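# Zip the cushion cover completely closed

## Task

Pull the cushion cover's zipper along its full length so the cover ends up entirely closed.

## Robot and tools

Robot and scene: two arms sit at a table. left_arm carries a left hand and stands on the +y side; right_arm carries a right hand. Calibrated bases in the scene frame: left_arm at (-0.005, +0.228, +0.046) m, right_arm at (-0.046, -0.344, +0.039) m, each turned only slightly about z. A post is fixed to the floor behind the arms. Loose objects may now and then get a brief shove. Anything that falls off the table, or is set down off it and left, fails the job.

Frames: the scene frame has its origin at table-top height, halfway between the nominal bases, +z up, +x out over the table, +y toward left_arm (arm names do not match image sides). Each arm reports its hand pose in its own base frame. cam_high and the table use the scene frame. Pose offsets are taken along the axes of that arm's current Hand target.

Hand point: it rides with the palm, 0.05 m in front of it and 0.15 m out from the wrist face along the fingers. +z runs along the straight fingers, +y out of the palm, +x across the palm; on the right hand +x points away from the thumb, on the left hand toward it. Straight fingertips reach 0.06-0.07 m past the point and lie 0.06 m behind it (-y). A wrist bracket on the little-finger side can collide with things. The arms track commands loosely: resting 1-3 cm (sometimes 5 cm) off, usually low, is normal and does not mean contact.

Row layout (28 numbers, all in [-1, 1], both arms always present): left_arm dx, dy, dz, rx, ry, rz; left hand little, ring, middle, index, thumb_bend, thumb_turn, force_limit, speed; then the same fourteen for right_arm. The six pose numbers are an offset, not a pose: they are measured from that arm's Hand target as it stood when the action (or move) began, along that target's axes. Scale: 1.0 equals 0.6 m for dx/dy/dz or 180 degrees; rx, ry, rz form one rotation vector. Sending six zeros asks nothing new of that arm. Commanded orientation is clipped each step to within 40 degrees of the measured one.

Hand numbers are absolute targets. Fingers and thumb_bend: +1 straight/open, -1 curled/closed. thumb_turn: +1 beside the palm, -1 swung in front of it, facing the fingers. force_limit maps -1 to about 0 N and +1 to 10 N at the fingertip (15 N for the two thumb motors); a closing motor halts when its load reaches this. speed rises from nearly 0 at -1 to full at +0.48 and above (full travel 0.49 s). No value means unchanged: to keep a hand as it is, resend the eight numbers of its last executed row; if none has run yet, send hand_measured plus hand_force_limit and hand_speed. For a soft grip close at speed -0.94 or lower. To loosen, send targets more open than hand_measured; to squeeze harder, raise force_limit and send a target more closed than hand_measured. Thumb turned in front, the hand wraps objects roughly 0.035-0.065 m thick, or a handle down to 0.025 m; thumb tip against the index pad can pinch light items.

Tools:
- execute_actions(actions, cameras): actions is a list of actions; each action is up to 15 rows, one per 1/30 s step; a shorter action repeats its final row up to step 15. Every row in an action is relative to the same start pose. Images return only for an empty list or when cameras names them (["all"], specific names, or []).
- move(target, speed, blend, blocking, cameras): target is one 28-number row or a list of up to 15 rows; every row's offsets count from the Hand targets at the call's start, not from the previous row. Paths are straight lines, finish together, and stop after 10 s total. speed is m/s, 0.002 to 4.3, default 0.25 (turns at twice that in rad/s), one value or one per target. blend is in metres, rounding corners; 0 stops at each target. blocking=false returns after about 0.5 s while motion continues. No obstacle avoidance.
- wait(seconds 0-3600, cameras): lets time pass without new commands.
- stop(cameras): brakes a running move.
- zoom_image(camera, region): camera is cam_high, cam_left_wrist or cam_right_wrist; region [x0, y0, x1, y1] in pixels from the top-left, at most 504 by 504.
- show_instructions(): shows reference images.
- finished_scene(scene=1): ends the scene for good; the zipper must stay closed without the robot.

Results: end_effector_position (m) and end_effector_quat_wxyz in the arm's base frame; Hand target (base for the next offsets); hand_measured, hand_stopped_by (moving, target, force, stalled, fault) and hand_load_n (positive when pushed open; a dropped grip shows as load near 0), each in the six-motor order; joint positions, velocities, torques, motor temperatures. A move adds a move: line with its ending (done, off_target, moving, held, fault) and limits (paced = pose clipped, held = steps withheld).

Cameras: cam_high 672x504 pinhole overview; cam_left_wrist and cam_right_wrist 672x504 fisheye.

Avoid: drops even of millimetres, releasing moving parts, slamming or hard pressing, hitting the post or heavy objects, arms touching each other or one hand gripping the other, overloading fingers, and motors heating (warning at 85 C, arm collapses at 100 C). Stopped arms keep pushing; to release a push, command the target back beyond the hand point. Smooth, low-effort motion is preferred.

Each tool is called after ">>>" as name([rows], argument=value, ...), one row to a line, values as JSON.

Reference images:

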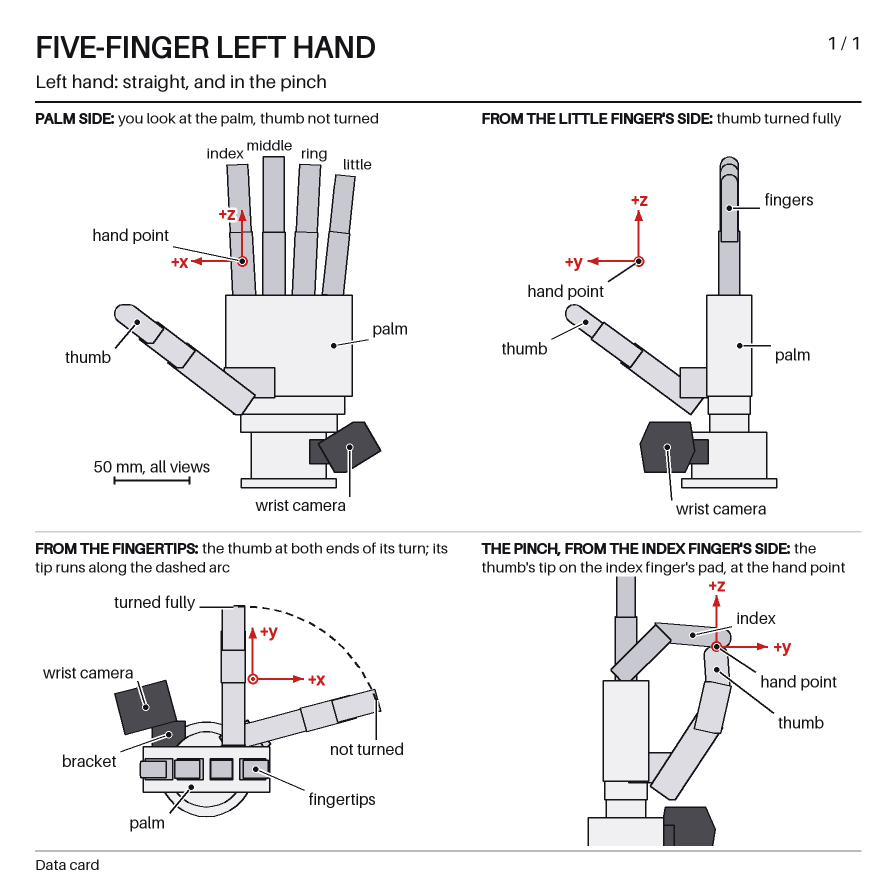

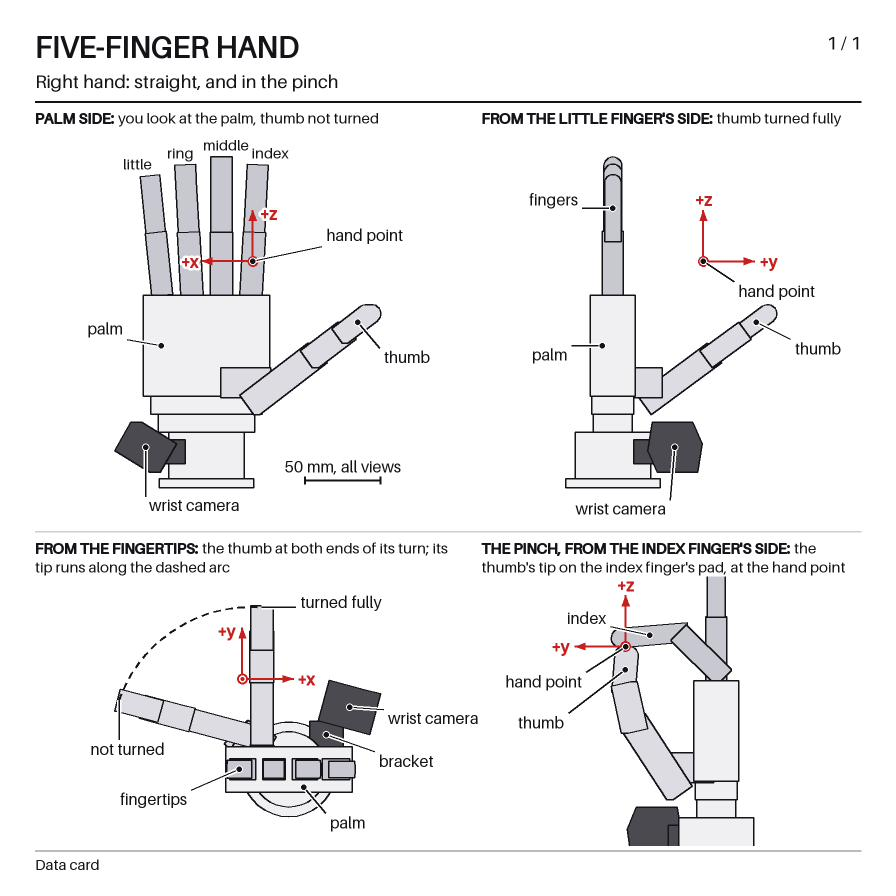

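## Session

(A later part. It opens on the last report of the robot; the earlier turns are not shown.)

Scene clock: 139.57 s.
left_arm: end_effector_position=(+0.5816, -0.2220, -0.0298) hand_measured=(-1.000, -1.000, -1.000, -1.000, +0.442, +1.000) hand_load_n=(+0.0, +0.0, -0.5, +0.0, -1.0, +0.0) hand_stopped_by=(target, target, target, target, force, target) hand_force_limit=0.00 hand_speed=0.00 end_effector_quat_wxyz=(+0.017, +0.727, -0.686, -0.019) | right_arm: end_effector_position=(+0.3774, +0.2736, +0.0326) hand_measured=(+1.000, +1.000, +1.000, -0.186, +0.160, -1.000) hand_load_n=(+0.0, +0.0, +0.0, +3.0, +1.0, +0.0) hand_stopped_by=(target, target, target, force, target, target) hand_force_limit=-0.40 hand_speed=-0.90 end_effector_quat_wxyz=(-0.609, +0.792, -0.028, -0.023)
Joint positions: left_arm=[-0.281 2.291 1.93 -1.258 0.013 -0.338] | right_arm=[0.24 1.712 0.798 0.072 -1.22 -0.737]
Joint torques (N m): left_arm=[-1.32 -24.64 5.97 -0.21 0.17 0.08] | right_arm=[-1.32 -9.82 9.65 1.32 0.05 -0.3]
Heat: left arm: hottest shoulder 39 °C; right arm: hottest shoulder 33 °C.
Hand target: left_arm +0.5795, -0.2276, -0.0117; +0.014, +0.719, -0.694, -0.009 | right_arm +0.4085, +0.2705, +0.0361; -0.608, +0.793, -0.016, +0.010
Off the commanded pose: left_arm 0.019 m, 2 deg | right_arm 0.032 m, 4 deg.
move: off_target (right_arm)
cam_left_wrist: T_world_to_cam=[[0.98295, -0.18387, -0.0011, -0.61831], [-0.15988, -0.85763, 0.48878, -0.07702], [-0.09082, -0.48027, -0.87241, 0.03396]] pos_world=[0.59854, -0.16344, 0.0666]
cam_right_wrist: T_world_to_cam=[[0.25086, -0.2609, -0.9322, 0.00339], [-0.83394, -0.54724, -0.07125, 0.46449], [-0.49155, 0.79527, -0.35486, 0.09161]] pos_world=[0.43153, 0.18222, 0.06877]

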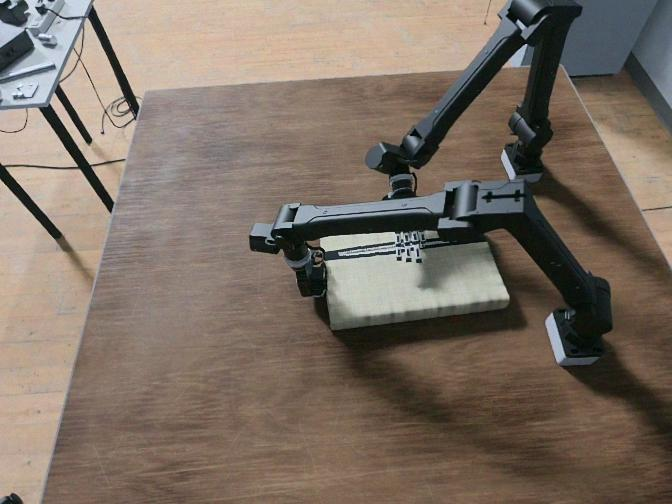

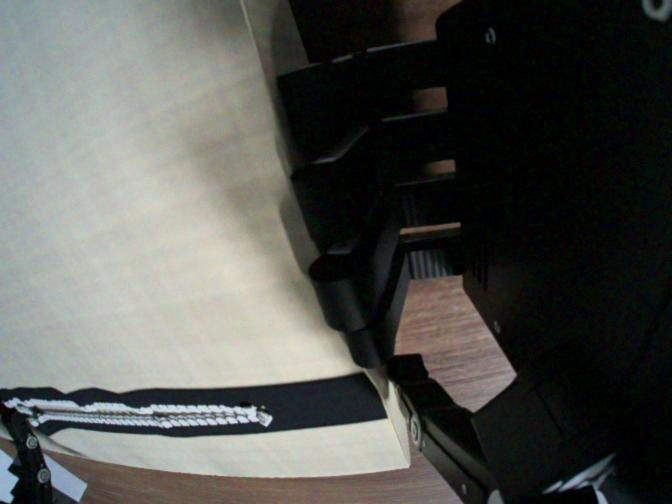

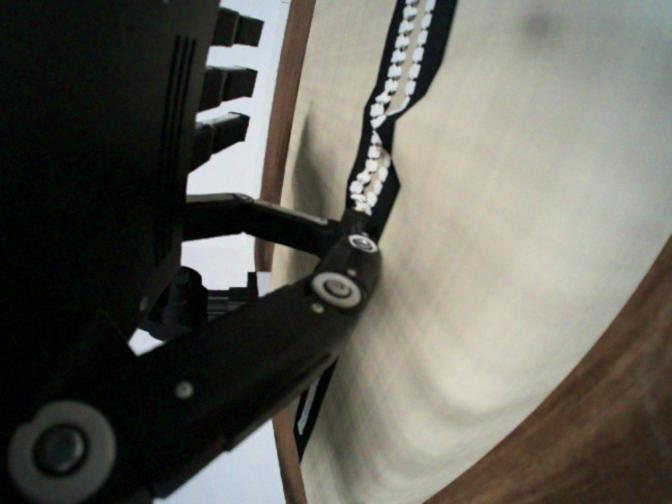

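>>> move(target=[0,0,0,0,0,0,-1,-1,-1,-1,0.2,1,0,0,0.0833,0,0.003,0,0,0,1,1,1,-0.5,0.16,-1,-0.4,-0.9], speed=0.03, cameras=["cam_right_wrist","cam_left_wrist"])

>>> zoom_image(camera="cam_right_wrist", region=[300, 120, 440, 280])

Scene clock: 141.97 s.
left_arm: end_effector_position=(+0.5820, -0.2219, -0.0297) hand_measured=(-1.000, -1.000, -1.000, -1.000, +0.442, +1.000) hand_load_n=(+0.0, +0.0, -0.5, +0.0, -1.0, +0.0) hand_stopped_by=(target, target, target, target, force, target) hand_force_limit=0.00 hand_speed=0.00 end_effector_quat_wxyz=(+0.016, +0.727, -0.686, -0.018) | right_arm: end_effector_position=(+0.4277, +0.2750, +0.0336) hand_measured=(+1.000, +1.000, +1.000, -0.186, +0.160, -1.000) hand_load_n=(+0.0, +0.0, +0.0, +3.0, +1.0, +0.0) hand_stopped_by=(target, target, target, force, target, target) hand_force_limit=-0.40 hand_speed=-0.90 end_effector_quat_wxyz=(-0.610, +0.791, -0.029, -0.023)
Joint positions: left_arm=[-0.281 2.291 1.93 -1.257 0.012 -0.338] | right_arm=[0.217 1.804 0.952 -0.032 -1.236 -0.781]
Joint torques (N m): left_arm=[-2.2 -24.35 5.97 0.09 0.23 0.08] | right_arm=[-1.32 -10.93 10.13 1.22 0.07 -0.29]
Heat: left arm: hottest shoulder 40 °C; right arm: hottest shoulder 33 °C.
Hand target: left_arm +0.5795, -0.2277, -0.0116; +0.014, +0.719, -0.694, -0.009 | right_arm +0.4585, +0.2704, +0.0355; -0.608, +0.793, -0.016, +0.010
Off the commanded pose: left_arm 0.019 m, 2 deg | right_arm 0.031 m, 4 deg.
move: off_target (right_arm)
cam_left_wrist: T_world_to_cam=[[0.98295, -0.18386, 0.00051, -0.61862], [-0.1607, -0.85779, 0.48822, -0.07659], [-0.08932, -0.47998, -0.87272, 0.03333]] pos_world=[0.59875, -0.16344, 0.0668]
cam_right_wrist: T_world_to_cam=[[0.24974, -0.25889, -0.93306, -0.00798], [-0.83475, -0.5459, -0.07196, 0.50731], [-0.49073, 0.79685, -0.35245, 0.11465]] pos_world=[0.48174, 0.18352, 0.06947]
Images, in order (width x height): cam_left_wrist 672x504, cam_right_wrist 672x504.

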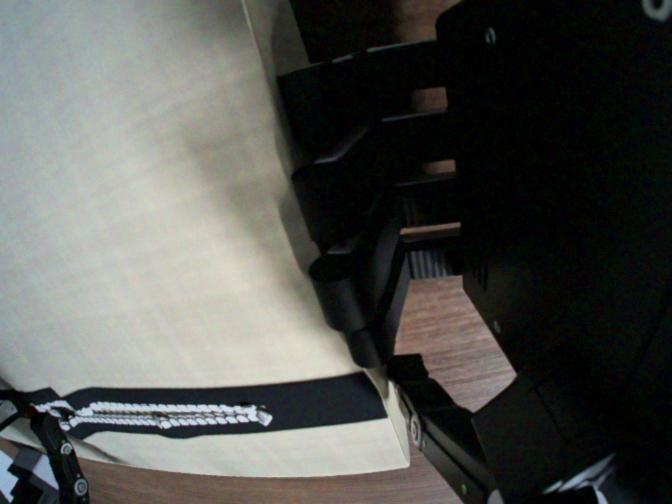

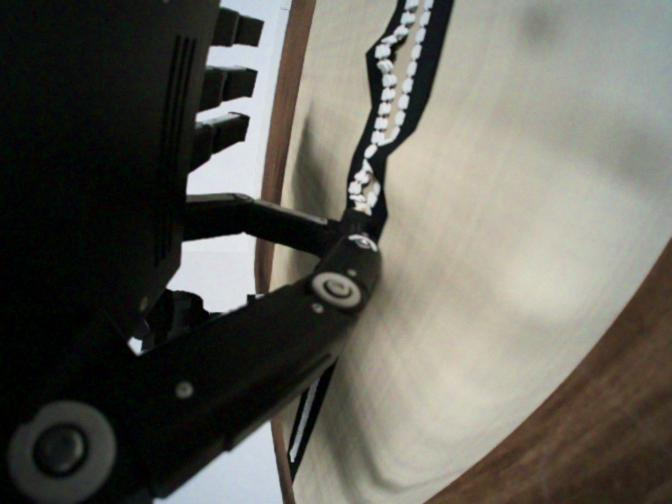

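Scaled by 3.150 from the camera's image (finer frame: 960x720).

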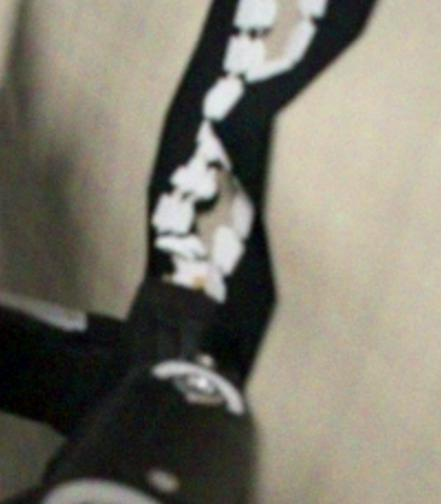

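>>> move(target=[0,0,0,0,0,0,-1,-1,-1,-1,0.2,1,0,0,0.1166,0,0.004,0,0,0,1,1,1,-0.5,0.16,-1,-0.4,-0.9], speed=0.03, cameras=["cam_right_wrist","cam_left_wrist","cam_high"])

>>> zoom_image(camera="cam_right_wrist", region=[300, 120, 440, 280])

>>> zoom_image(camera="cam_left_wrist", region=[0, 300, 440, 504])

>>> zoom_image(camera="cam_high", region=[230, 170, 460, 340])

Scene clock: 146.43 s.
left_arm: end_effector_position=(+0.5821, -0.2218, -0.0295) hand_measured=(-1.000, -1.000, -1.000, -1.000, +0.442, +1.000) hand_load_n=(+0.0, +0.0, -0.5, +0.0, -1.0, +0.0) hand_stopped_by=(target, target, target, target, force, target) hand_force_limit=0.00 hand_speed=0.00 end_effector_quat_wxyz=(+0.016, +0.727, -0.686, -0.018) | right_arm: end_effector_position=(+0.4986, +0.2765, +0.0351) hand_measured=(+1.000, +1.000, +1.000, -0.186, +0.160, -1.000) hand_load_n=(+0.0, +0.0, +0.0, +3.0, +0.5, +0.0) hand_stopped_by=(target, target, target, force, target, target) hand_force_limit=-0.40 hand_speed=-0.90 end_effector_quat_wxyz=(-0.611, +0.790, -0.030, -0.022)
Joint positions: left_arm=[-0.281 2.291 1.93 -1.257 0.011 -0.338] | right_arm=[0.192 1.935 1.184 -0.184 -1.253 -0.836]
Joint torques (N m): left_arm=[-1.26 -25.52 5.98 -0.12 0.24 0.11] | right_arm=[-1.03 -12.75 10.74 1.29 0.06 -0.32]
Heat: left arm: hottest shoulder 40 °C; right arm: hottest shoulder 33 °C.
Hand target: left_arm +0.5795, -0.2276, -0.0117; +0.014, +0.719, -0.694, -0.009 | right_arm +0.5286, +0.2702, +0.0347; -0.608, +0.793, -0.015, +0.010
Off the commanded pose: left_arm 0.019 m, 2 deg | right_arm 0.031 m, 4 deg.
move: off_target (right_arm)
cam_left_wrist: T_world_to_cam=[[0.98295, -0.18388, 0.00098, -0.61874], [-0.161, -0.85806, 0.48765, -0.07641], [-0.08883, -0.47949, -0.87304, 0.03337]] pos_world=[0.59885, -0.16333, 0.067]
cam_right_wrist: T_world_to_cam=[[0.24931, -0.25709, -0.93368, -0.02415], [-0.83564, -0.54437, -0.07323, 0.56752], [-0.48944, 0.79847, -0.35055, 0.14767]] pos_world=[0.55254, 0.18482, 0.07077]

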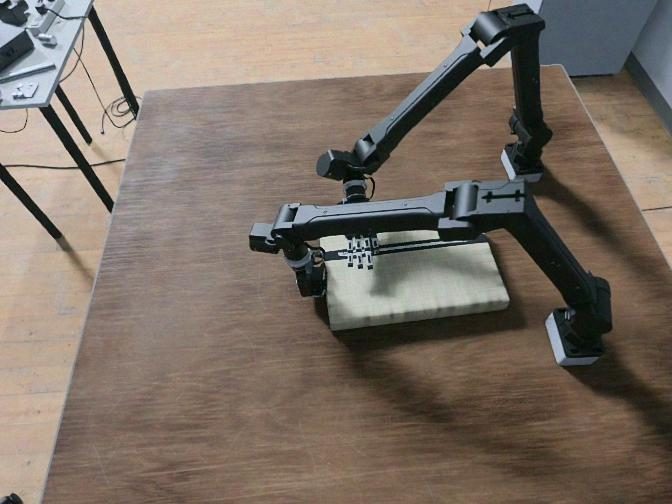

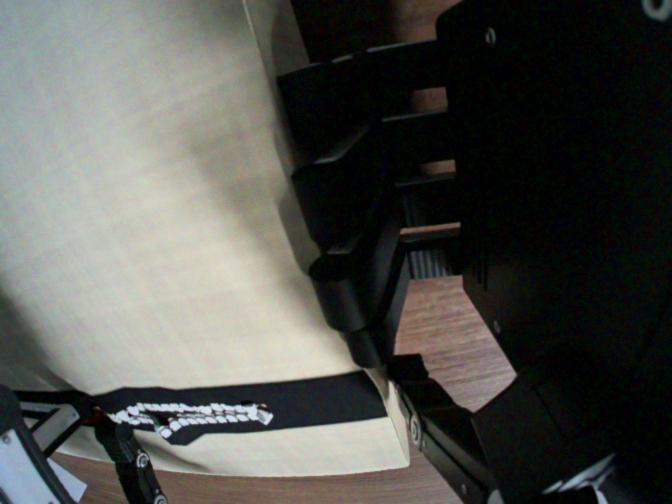

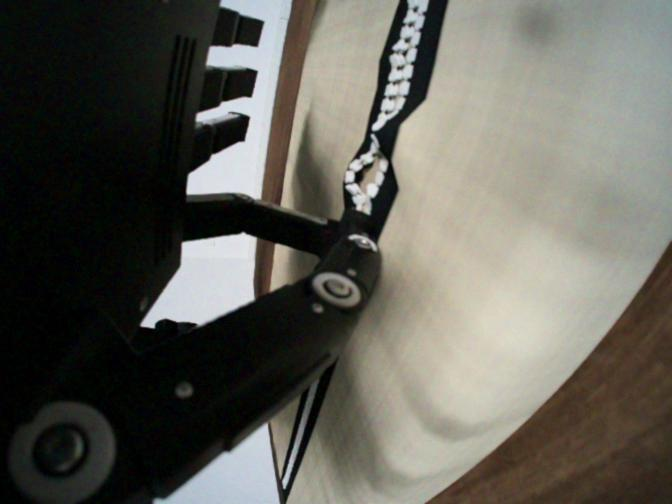

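Scaled by 3.150 from the camera's image (finer frame: 960x720).

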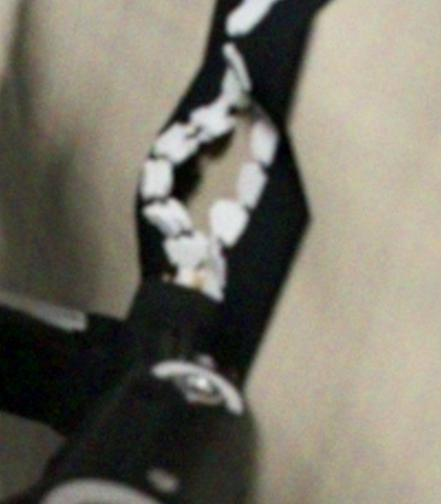

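Scaled by 1.145 from the camera's image (finer frame: 960x720).

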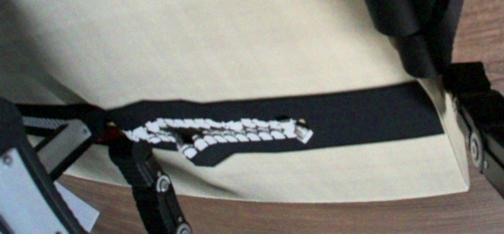

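Scaled by 2.191.

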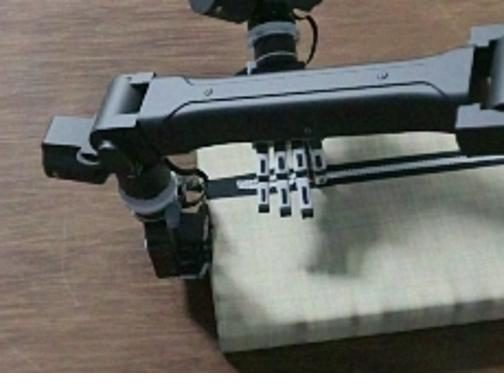

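>>> move([
  [0,0,0,0,0,0,-1,-1,-1,-1,0.2,1,0,0,-0.03,0,0,0,0,0,1,1,1,-0.5,0.16,-1,-0.4,-0.9],
  [0.0012,-0.0333,-0.001,0,0,0,-1,-1,-1,-1,0.2,1,0,0,-0.03,0,0,0,0,0,1,1,1,-0.5,0.16,-1,-0.4,-0.9],
], speed=0.05, cameras=["cam_right_wrist","cam_left_wrist"])

Scene clock: 148.97 s.
left_arm: end_effector_position=(+0.5861, -0.2228, -0.0205) hand_measured=(-1.000, -1.000, -1.000, -1.000, +0.444, +1.000) hand_load_n=(+0.0, +0.0, +0.0, +0.0, -0.5, +0.0) hand_stopped_by=(target, target, target, target, force, target) hand_force_limit=0.00 hand_speed=0.00 end_effector_quat_wxyz=(+0.018, +0.724, -0.689, -0.021) | right_arm: end_effector_position=(+0.4995, +0.2764, +0.0343) hand_measured=(+1.000, +1.000, +1.000, -0.186, +0.160, -1.000) hand_load_n=(+0.0, +0.0, +0.0, +3.0, +0.0, +0.0) hand_stopped_by=(target, target, target, force, target, target) hand_force_limit=-0.40 hand_speed=-0.90 end_effector_quat_wxyz=(-0.612, +0.791, -0.026, -0.016)
Joint positions: left_arm=[-0.281 2.299 1.97 -1.295 0.012 -0.331] | right_arm=[0.192 1.933 1.178 -0.166 -1.25 -0.836]
Joint torques (N m): left_arm=[-1.26 -20.66 10.36 -0.65 0.22 0.08] | right_arm=[-1.03 -14.97 7.05 2.21 0.08 -0.16]
Heat: left arm: hottest shoulder 40 °C; right arm: hottest shoulder 33 °C.
Hand target: left_arm +0.5995, -0.2276, -0.0116; +0.014, +0.719, -0.694, -0.009 | right_arm +0.5106, +0.2709, +0.0348; -0.608, +0.793, -0.015, +0.010
Off the commanded pose: left_arm 0.017 m, 2 deg | right_arm 0.012 m, 3 deg.
move: off_target (left_arm, right_arm)
cam_left_wrist: T_world_to_cam=[[0.98158, -0.19096, -0.0056, -0.6237], [-0.16395, -0.85709, 0.48838, -0.07914], [-0.09806, -0.47847, -0.87261, 0.0468]] pos_world=[0.60383, -0.16453, 0.076]
cam_right_wrist: T_world_to_cam=[[0.2618, -0.2577, -0.93008, -0.0313], [-0.83568, -0.54262, -0.08488, 0.56802], [-0.48281, 0.79947, -0.35741, 0.1445]] pos_world=[0.55264, 0.18463, 0.07075]
Images, in order (width x height): cam_left_wrist 672x504, cam_right_wrist 672x504.

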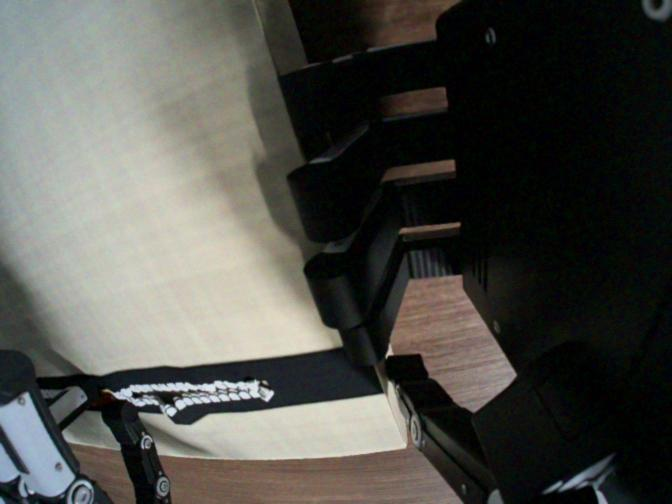

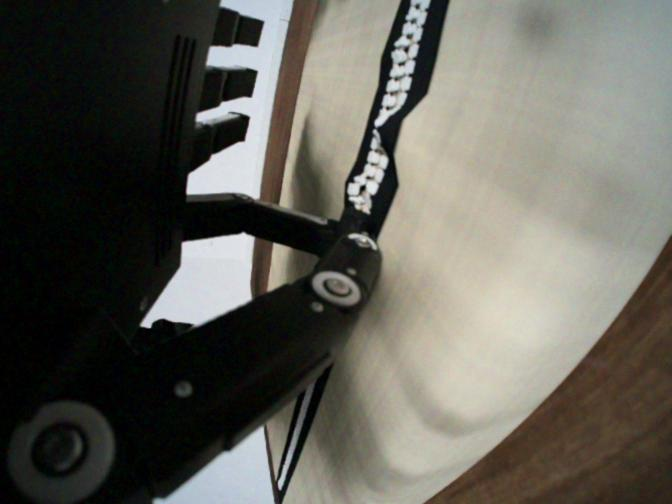

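>>> move([
  [-0.0995,-0.0117,-0.0011,0,0,0,-1,-1,-1,-1,0.2,1,0,0,0,0,0,0,0,0,1,1,1,-0.5,0.16,-1,-0.4,-0.9],
  [-0.1012,0.0332,0.0003,0,0,0,-1,-1,-1,-1,0.2,1,0,0,0,0,0,0,0,0,1,1,1,-0.5,0.16,-1,-0.4,-0.9],
], speed=0.06, cameras=["cam_right_wrist","cam_left_wrist"])

Scene clock: 151.57 s.
left_arm: end_effector_position=(+0.5805, -0.1656, -0.0249) hand_measured=(-1.000, -1.000, -1.000, -1.000, +0.442, +1.000) hand_load_n=(+0.0, +0.0, +0.0, +0.0, -1.5, +0.0) hand_stopped_by=(target, target, target, target, force, target) hand_force_limit=0.00 hand_speed=0.00 end_effector_quat_wxyz=(+0.017, +0.725, -0.688, -0.015) | right_arm: end_effector_position=(+0.4995, +0.2763, +0.0343) hand_measured=(+1.000, +1.000, +1.000, -0.186, +0.160, -1.000) hand_load_n=(+0.0, +0.0, +0.0, +3.0, +0.0, +0.0) hand_stopped_by=(target, target, target, force, target, target) hand_force_limit=-0.40 hand_speed=-0.90 end_effector_quat_wxyz=(-0.611, +0.791, -0.026, -0.016)
Joint positions: left_arm=[-0.199 2.242 1.853 -1.226 0.012 -0.252] | right_arm=[0.192 1.933 1.178 -0.166 -1.249 -0.836]
Joint torques (N m): left_arm=[-1.67 -23.71 5.7 -0.01 0.12 0.1] | right_arm=[-0.62 -14.97 6.97 2.28 0.08 -0.16]
Heat: left arm: hottest shoulder 40 °C; right arm: hottest shoulder 34 °C.
Hand target: left_arm +0.5775, -0.1676, -0.0116; +0.014, +0.720, -0.694, -0.009 | right_arm +0.5106, +0.2709, +0.0348; -0.608, +0.793, -0.015, +0.010
Off the commanded pose: left_arm 0.014 m, 1 deg | right_arm 0.012 m, 3 deg.
move: off_target (left_arm)
cam_left_wrist: T_world_to_cam=[[0.98217, -0.18795, 0.00512, -0.60684], [-0.16612, -0.85469, 0.49184, -0.02713], [-0.08806, -0.48392, -0.87067, 0.063]] pos_world=[0.59705, -0.10675, 0.0713]
cam_right_wrist: T_world_to_cam=[[0.26179, -0.25807, -0.92998, -0.03127], [-0.8358, -0.54246, -0.08475, 0.56799], [-0.4826, 0.79946, -0.35771, 0.14449]] pos_world=[0.55264, 0.18453, 0.07074]
Images, in order (width x height): cam_left_wrist 672x504, cam_right_wrist 672x504.

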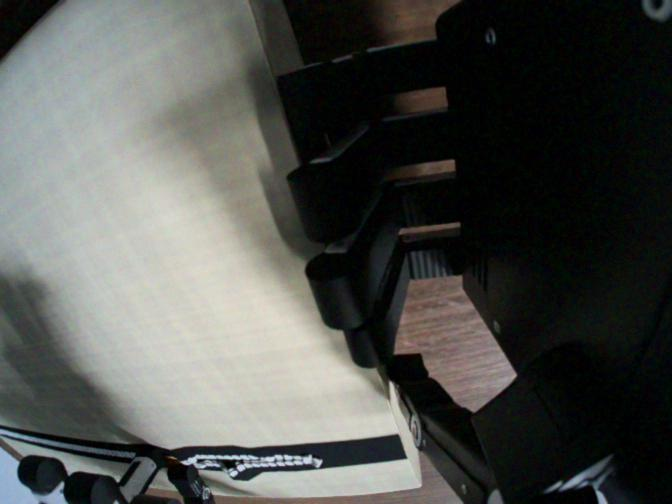

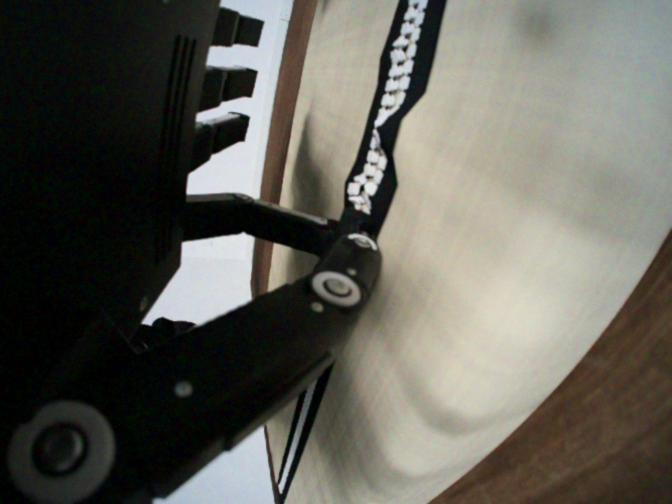

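>>> wait(seconds=0.1, cameras=["cam_high"])

>>> zoom_image(camera="cam_high", region=[310, 200, 510, 340])

Scene clock: 153.17 s.
left_arm: end_effector_position=(+0.5805, -0.1656, -0.0249) hand_measured=(-1.000, -1.000, -1.000, -1.000, +0.442, +1.000) hand_load_n=(+0.0, +0.0, +0.0, +0.0, -1.5, +0.0) hand_stopped_by=(target, target, target, target, force, target) hand_force_limit=0.00 hand_speed=0.00 end_effector_quat_wxyz=(+0.017, +0.725, -0.688, -0.015) | right_arm: end_effector_position=(+0.4995, +0.2763, +0.0343) hand_measured=(+1.000, +1.000, +1.000, -0.186, +0.160, -1.000) hand_load_n=(+0.0, +0.0, -0.5, +3.0, +0.0, +0.0) hand_stopped_by=(target, target, target, force, target, target) hand_force_limit=-0.40 hand_speed=-0.90 end_effector_quat_wxyz=(-0.611, +0.791, -0.026, -0.016)
Joint positions: left_arm=[-0.199 2.242 1.853 -1.226 0.012 -0.252] | right_arm=[0.192 1.933 1.178 -0.166 -1.249 -0.836]
Joint torques (N m): left_arm=[-1.38 -23.82 5.38 0.08 0.08 0.09] | right_arm=[-0.67 -15.03 6.97 2.22 0.09 -0.16]
Heat: left arm: hottest shoulder 40 °C; right arm: hottest shoulder 34 °C.
Hand target: left_arm +0.5775, -0.1675, -0.0116; +0.014, +0.719, -0.694, -0.009 | right_arm +0.5106, +0.2709, +0.0348; -0.608, +0.793, -0.015, +0.010
Off the commanded pose: left_arm 0.014 m, 1 deg | right_arm 0.012 m, 3 deg.
wait: 0.10 s; at rest from the start

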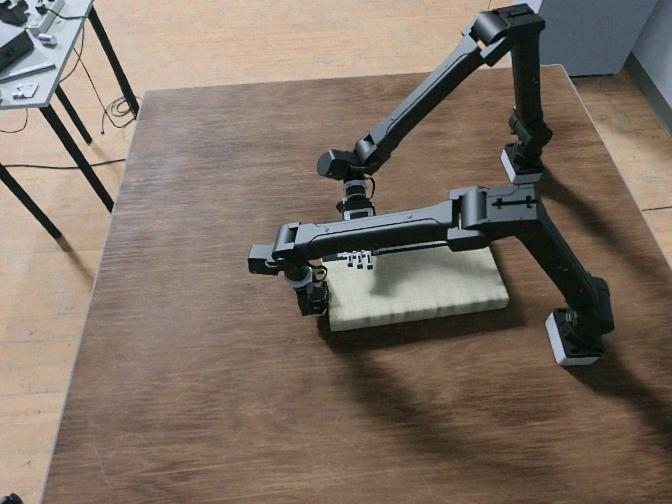

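Scaled by 2.520.

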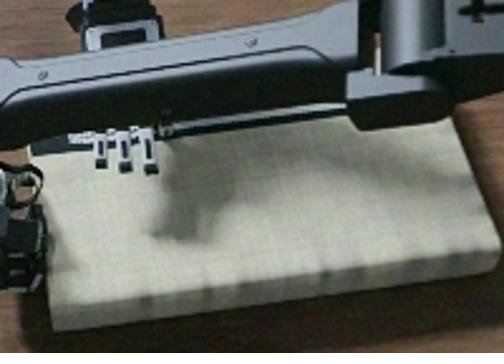

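>>> move(target=[0,0,0,0,0,0,-1,-1,-1,-1,0.2,1,0,0,0.0833,0,0.003,0,0,0,1,1,1,-0.5,0.16,-1,-0.4,-0.9], speed=0.03, cameras=["cam_right_wrist","cam_left_wrist","cam_high"])

>>> zoom_image(camera="cam_right_wrist", region=[300, 120, 440, 280])

>>> zoom_image(camera="cam_left_wrist", region=[100, 340, 440, 504])

Scene clock: 155.77 s.
left_arm: end_effector_position=(+0.5818, -0.1655, -0.0253) hand_measured=(-1.000, -1.000, -1.000, -1.000, +0.442, +1.000) hand_load_n=(+0.0, +0.0, +0.0, +0.0, -2.0, +0.0) hand_stopped_by=(target, target, target, target, force, target) hand_force_limit=0.00 hand_speed=0.00 end_effector_quat_wxyz=(+0.014, +0.727, -0.686, -0.015) | right_arm: end_effector_position=(+0.5319, +0.2784, +0.0358) hand_measured=(+1.000, +1.000, +1.000, -0.186, +0.160, -1.000) hand_load_n=(+0.0, +0.0, +0.0, +3.0, +0.5, +0.0) hand_stopped_by=(target, target, target, force, target, target) hand_force_limit=-0.40 hand_speed=-0.90 end_effector_quat_wxyz=(-0.611, +0.791, -0.028, -0.020)
Joint positions: left_arm=[-0.199 2.242 1.853 -1.222 0.008 -0.257] | right_arm=[0.184 1.998 1.299 -0.251 -1.257 -0.858]
Joint torques (N m): left_arm=[-0.91 -23.53 5.72 -0.29 0.23 0.11] | right_arm=[-1.49 -14.1 10.89 1.21 0 -0.32]
Heat: left arm: hottest shoulder 41 °C; right arm: hottest shoulder 34 °C.
Hand target: left_arm +0.5774, -0.1676, -0.0116; +0.014, +0.720, -0.694, -0.009 | right_arm +0.5605, +0.2707, +0.0340; -0.608, +0.793, -0.016, +0.010
Off the commanded pose: left_arm 0.015 m, 1 deg | right_arm 0.030 m, 4 deg.
move: off_target (right_arm)
cam_left_wrist: T_world_to_cam=[[0.98303, -0.1832, 0.00897, -0.60772], [-0.16415, -0.85688, 0.48868, -0.0281], [-0.08184, -0.48186, -0.87242, 0.05951]] pos_world=[0.59767, -0.10674, 0.0711]
cam_right_wrist: T_world_to_cam=[[0.2537, -0.25707, -0.9325, -0.03375], [-0.83527, -0.54441, -0.07716, 0.59635], [-0.48782, 0.79846, -0.35283, 0.16188]] pos_world=[0.58564, 0.18672, 0.07166]

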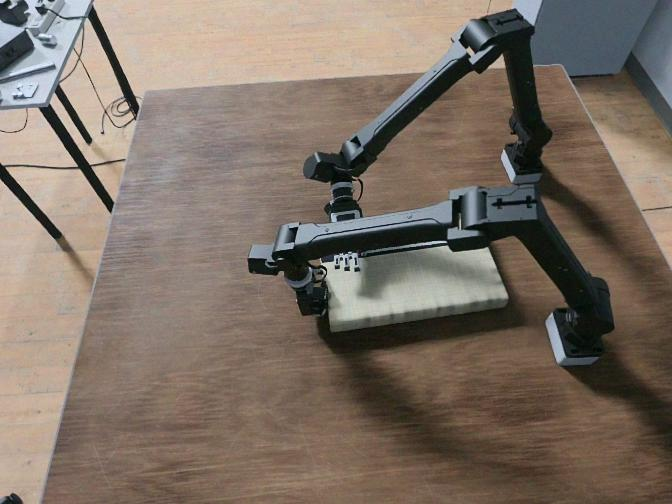

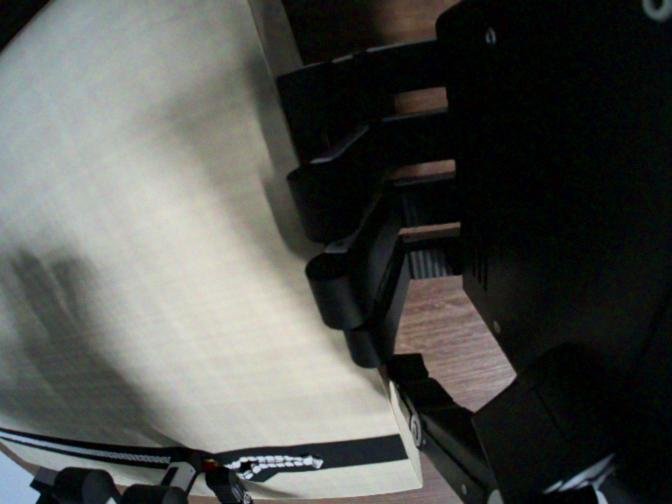

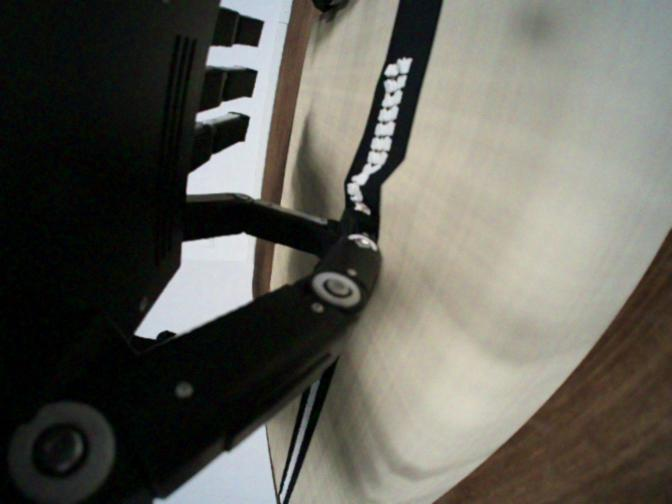

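Scaled by 3.150 from the camera's image (finer frame: 960x720).

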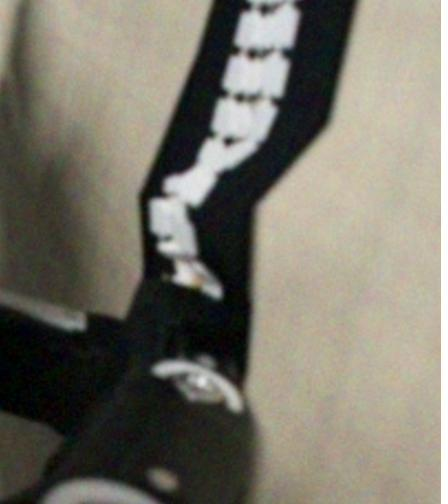

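Scaled by 1.482 from the camera's image (finer frame: 960x720).

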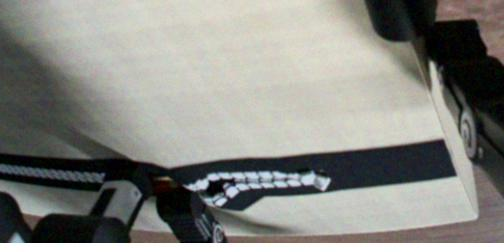

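>>> move(target=[0,0,0,0,0,0,-1,-1,-1,-1,0.2,1,0,0,0,0,0,0,0,0,-1,-1,1,-0.5,0.16,-1,-0.4,-0.5], speed=0.03, cameras=["cam_right_wrist","cam_left_wrist"])

Scene clock: 158.33 s.
left_arm: end_effector_position=(+0.5818, -0.1655, -0.0253) hand_measured=(-1.000, -1.000, -1.000, -1.000, +0.442, +1.000) hand_load_n=(+0.0, +0.0, +0.0, +0.0, -1.0, +0.0) hand_stopped_by=(target, target, target, target, force, target) hand_force_limit=0.00 hand_speed=0.00 end_effector_quat_wxyz=(+0.014, +0.727, -0.686, -0.015) | right_arm: end_effector_position=(+0.5381, +0.2780, +0.0363) hand_measured=(-1.000, -1.000, +1.000, -0.186, +0.160, -1.000) hand_load_n=(+0.0, +0.5, +0.0, +2.5, +0.5, +0.0) hand_stopped_by=(target, target, target, force, target, target) hand_force_limit=-0.40 hand_speed=-0.50 end_effector_quat_wxyz=(-0.610, +0.792, -0.021, -0.010)
Joint positions: left_arm=[-0.199 2.242 1.853 -1.222 0.008 -0.257] | right_arm=[0.183 2.002 1.31 -0.251 -1.251 -0.875]
Joint torques (N m): left_arm=[-1.73 -23.18 5.67 -0.23 0.24 0.14] | right_arm=[-1.08 -13.98 10.35 1.2 -0.18 -0.13]
Heat: left arm: hottest shoulder 41 °C; right arm: hottest shoulder 34 °C.
Hand target: left_arm +0.5774, -0.1676, -0.0116; +0.014, +0.720, -0.694, -0.009 | right_arm +0.5605, +0.2707, +0.0340; -0.608, +0.793, -0.016, +0.010
Off the commanded pose: left_arm 0.015 m, 1 deg | right_arm 0.024 m, 2 deg.
move: done
cam_left_wrist: T_world_to_cam=[[0.98303, -0.1832, 0.00897, -0.60772], [-0.16415, -0.85688, 0.48868, -0.0281], [-0.08184, -0.48186, -0.87242, 0.05951]] pos_world=[0.59767, -0.10674, 0.0711]
cam_right_wrist: T_world_to_cam=[[0.27686, -0.2601, -0.92504, -0.04675], [-0.8332, -0.54453, -0.09626, 0.601], [-0.47868, 0.79739, -0.36748, 0.16138]] pos_world=[0.59094, 0.18642, 0.07391]
Images, in order (width x height): cam_left_wrist 672x504, cam_right_wrist 672x504.

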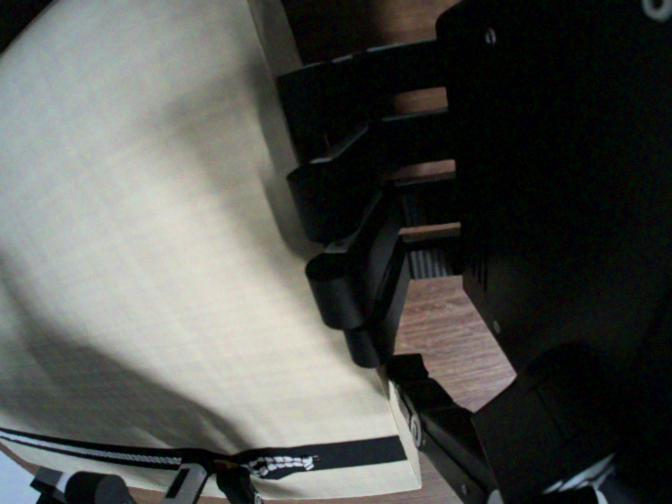

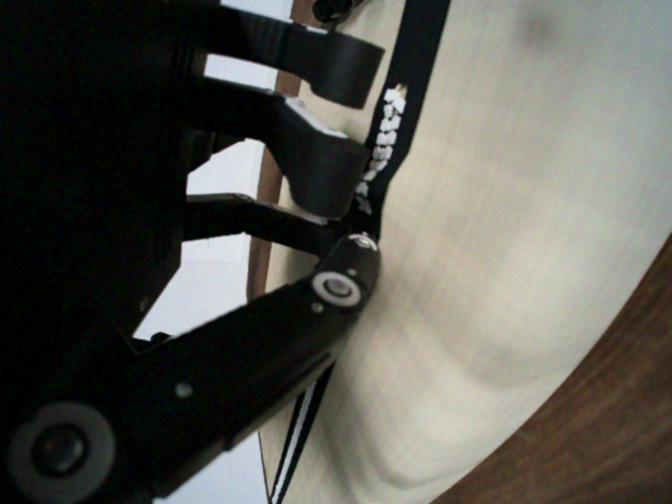

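>>> move(target=[0,0,0,0,0,0,-1,-1,-1,-1,0.2,1,0,0,0.0333,0,0.0015,0,0,0,-1,-1,1,-0.5,0.16,-1,-0.4,-0.5], speed=0.03, cameras=["cam_right_wrist","cam_left_wrist"])

>>> zoom_image(camera="cam_right_wrist", region=[300, 80, 460, 280])

>>> zoom_image(camera="cam_left_wrist", region=[100, 340, 440, 504])

Scene clock: 159.60 s.
left_arm: end_effector_position=(+0.5818, -0.1655, -0.0253) hand_measured=(-1.000, -1.000, -1.000, -1.000, +0.442, +1.000) hand_load_n=(+0.0, +0.0, +0.0, +0.0, -1.5, +0.0) hand_stopped_by=(target, target, target, target, force, target) hand_force_limit=0.00 hand_speed=0.00 end_effector_quat_wxyz=(+0.014, +0.727, -0.686, -0.015) | right_arm: end_effector_position=(+0.5564, +0.2786, +0.0370) hand_measured=(-1.000, -1.000, +1.000, -0.186, +0.160, -1.000) hand_load_n=(+0.0, +0.0, +0.0, +2.5, +1.0, +0.0) hand_stopped_by=(target, target, target, force, target, target) hand_force_limit=-0.40 hand_speed=-0.50 end_effector_quat_wxyz=(-0.611, +0.791, -0.024, -0.014)
Joint positions: left_arm=[-0.199 2.242 1.853 -1.222 0.008 -0.257] | right_arm=[0.177 2.04 1.38 -0.294 -1.256 -0.878]
Joint torques (N m): left_arm=[-1.26 -23.59 5.56 -0.16 0.23 0.1] | right_arm=[-1.26 -14.39 10.77 0.96 -0.08 -0.22]
Heat: left arm: hottest shoulder 41 °C; right arm: hottest shoulder 34 °C.
Hand target: left_arm +0.5774, -0.1676, -0.0116; +0.014, +0.720, -0.694, -0.009 | right_arm +0.5806, +0.2708, +0.0339; -0.608, +0.793, -0.016, +0.010
Off the commanded pose: left_arm 0.015 m, 1 deg | right_arm 0.026 m, 3 deg.
move: off_target (right_arm)
cam_left_wrist: T_world_to_cam=[[0.98303, -0.1832, 0.00897, -0.60772], [-0.16415, -0.85688, 0.48868, -0.0281], [-0.08184, -0.48186, -0.87242, 0.05951]] pos_world=[0.59767, -0.10674, 0.0711]
cam_right_wrist: T_world_to_cam=[[0.26804, -0.25852, -0.92807, -0.04651], [-0.83486, -0.54309, -0.08984, 0.61681], [-0.4808, 0.79889, -0.3614, 0.1704]] pos_world=[0.60934, 0.18683, 0.07383]
Images, in order (width x height): cam_left_wrist 672x504, cam_right_wrist 672x504.

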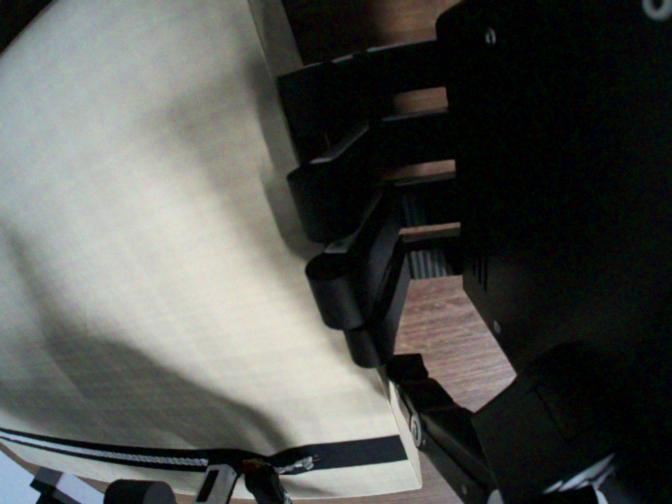

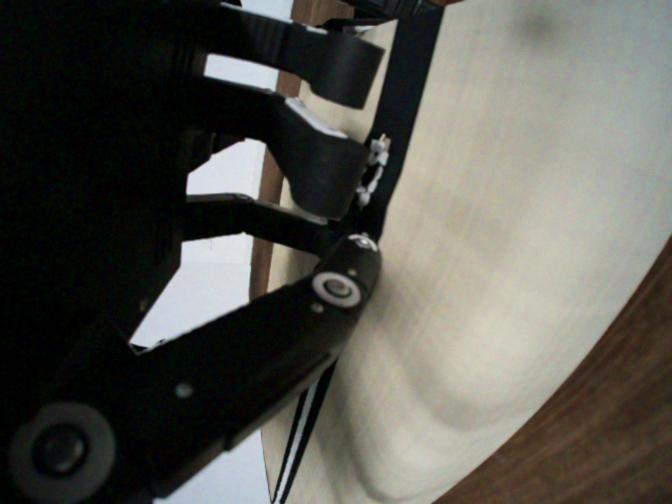

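Scaled by 2.520 from the camera's image (finer frame: 960x720).

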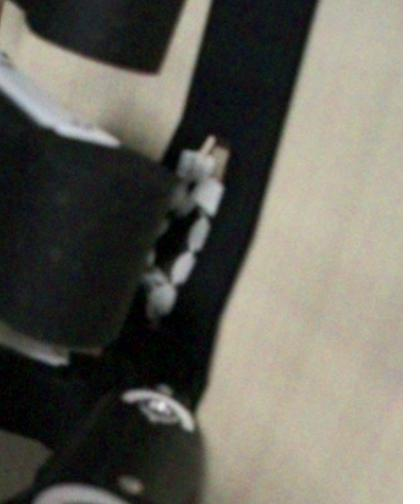

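Scaled by 1.482 from the camera's image (finer frame: 960x720).

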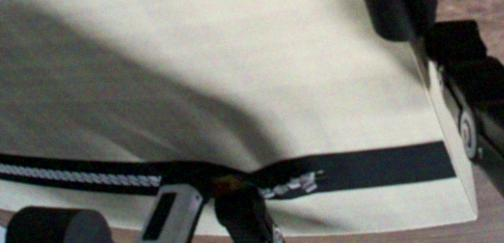

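>>> move(target=[0,0,0,0,0,0,-1,-1,-1,-1,0.2,1,0,0,0.025,0,0.001,0,0,0,-1,-1,1,-0.5,0.16,-1,-0.4,-0.5], speed=0.02, cameras=["cam_right_wrist","cam_left_wrist"])

>>> zoom_image(camera="cam_right_wrist", region=[300, 80, 460, 280])

>>> zoom_image(camera="cam_left_wrist", region=[100, 340, 440, 504])

Scene clock: 160.93 s.
left_arm: end_effector_position=(+0.5818, -0.1655, -0.0253) hand_measured=(-1.000, -1.000, -1.000, -1.000, +0.442, +1.000) hand_load_n=(+0.0, +0.0, +0.0, +0.0, -1.5, +0.5) hand_stopped_by=(target, target, target, target, force, target) hand_force_limit=0.00 hand_speed=0.00 end_effector_quat_wxyz=(+0.014, +0.727, -0.686, -0.015) | right_arm: end_effector_position=(+0.5704, +0.2789, +0.0371) hand_measured=(-1.000, -1.000, +1.000, -0.186, +0.160, -1.000) hand_load_n=(+0.0, +0.0, +0.0, +3.0, +1.0, +0.0) hand_stopped_by=(target, target, target, force, target, target) hand_force_limit=-0.40 hand_speed=-0.50 end_effector_quat_wxyz=(-0.611, +0.791, -0.025, -0.015)
Joint positions: left_arm=[-0.199 2.242 1.853 -1.222 0.008 -0.257] | right_arm=[0.174 2.071 1.435 -0.33 -1.26 -0.885]
Joint torques (N m): left_arm=[-1.2 -24.12 5.53 -0.14 0.24 0.15] | right_arm=[-1.08 -14.97 11.02 1.17 -0.08 -0.24]
Heat: left arm: hottest shoulder 41 °C; right arm: hottest shoulder 34 °C.
Hand target: left_arm +0.5774, -0.1676, -0.0116; +0.014, +0.720, -0.694, -0.009 | right_arm +0.5955, +0.2707, +0.0335; -0.608, +0.793, -0.016, +0.010
Off the commanded pose: left_arm 0.015 m, 1 deg | right_arm 0.027 m, 3 deg.
move: off_target (right_arm)
cam_left_wrist: T_world_to_cam=[[0.98303, -0.1832, 0.00897, -0.60772], [-0.16415, -0.85688, 0.48868, -0.0281], [-0.08184, -0.48186, -0.87242, 0.05951]] pos_world=[0.59767, -0.10674, 0.0711]
cam_right_wrist: T_world_to_cam=[[0.26405, -0.25775, -0.92943, -0.04797], [-0.83517, -0.54313, -0.08665, 0.62877], [-0.48246, 0.79911, -0.35868, 0.17771]] pos_world=[0.62354, 0.18713, 0.07364]
Images, in order (width x height): cam_left_wrist 672x504, cam_right_wrist 672x504.

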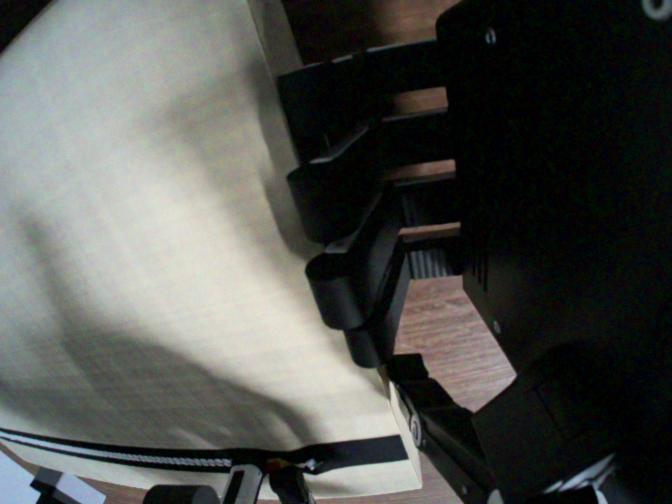

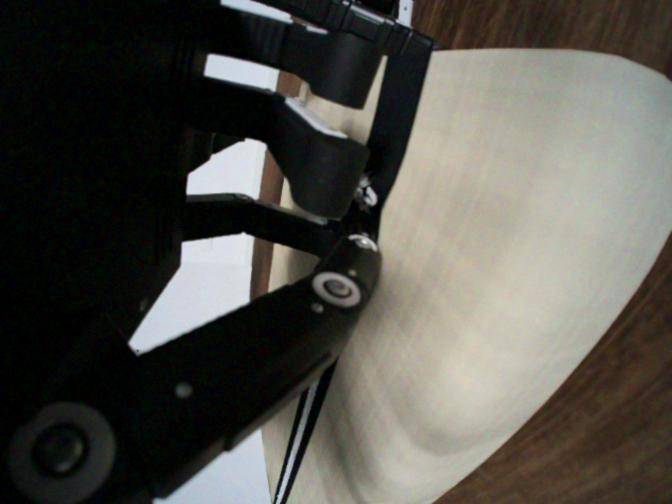

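Scaled by 2.520 from the camera's image (finer frame: 960x720).

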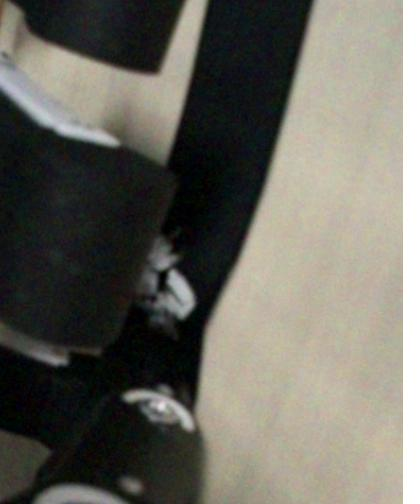

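Scaled by 1.482 from the camera's image (finer frame: 960x720).

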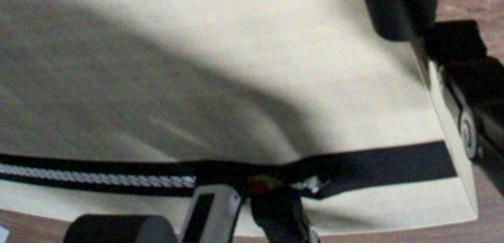

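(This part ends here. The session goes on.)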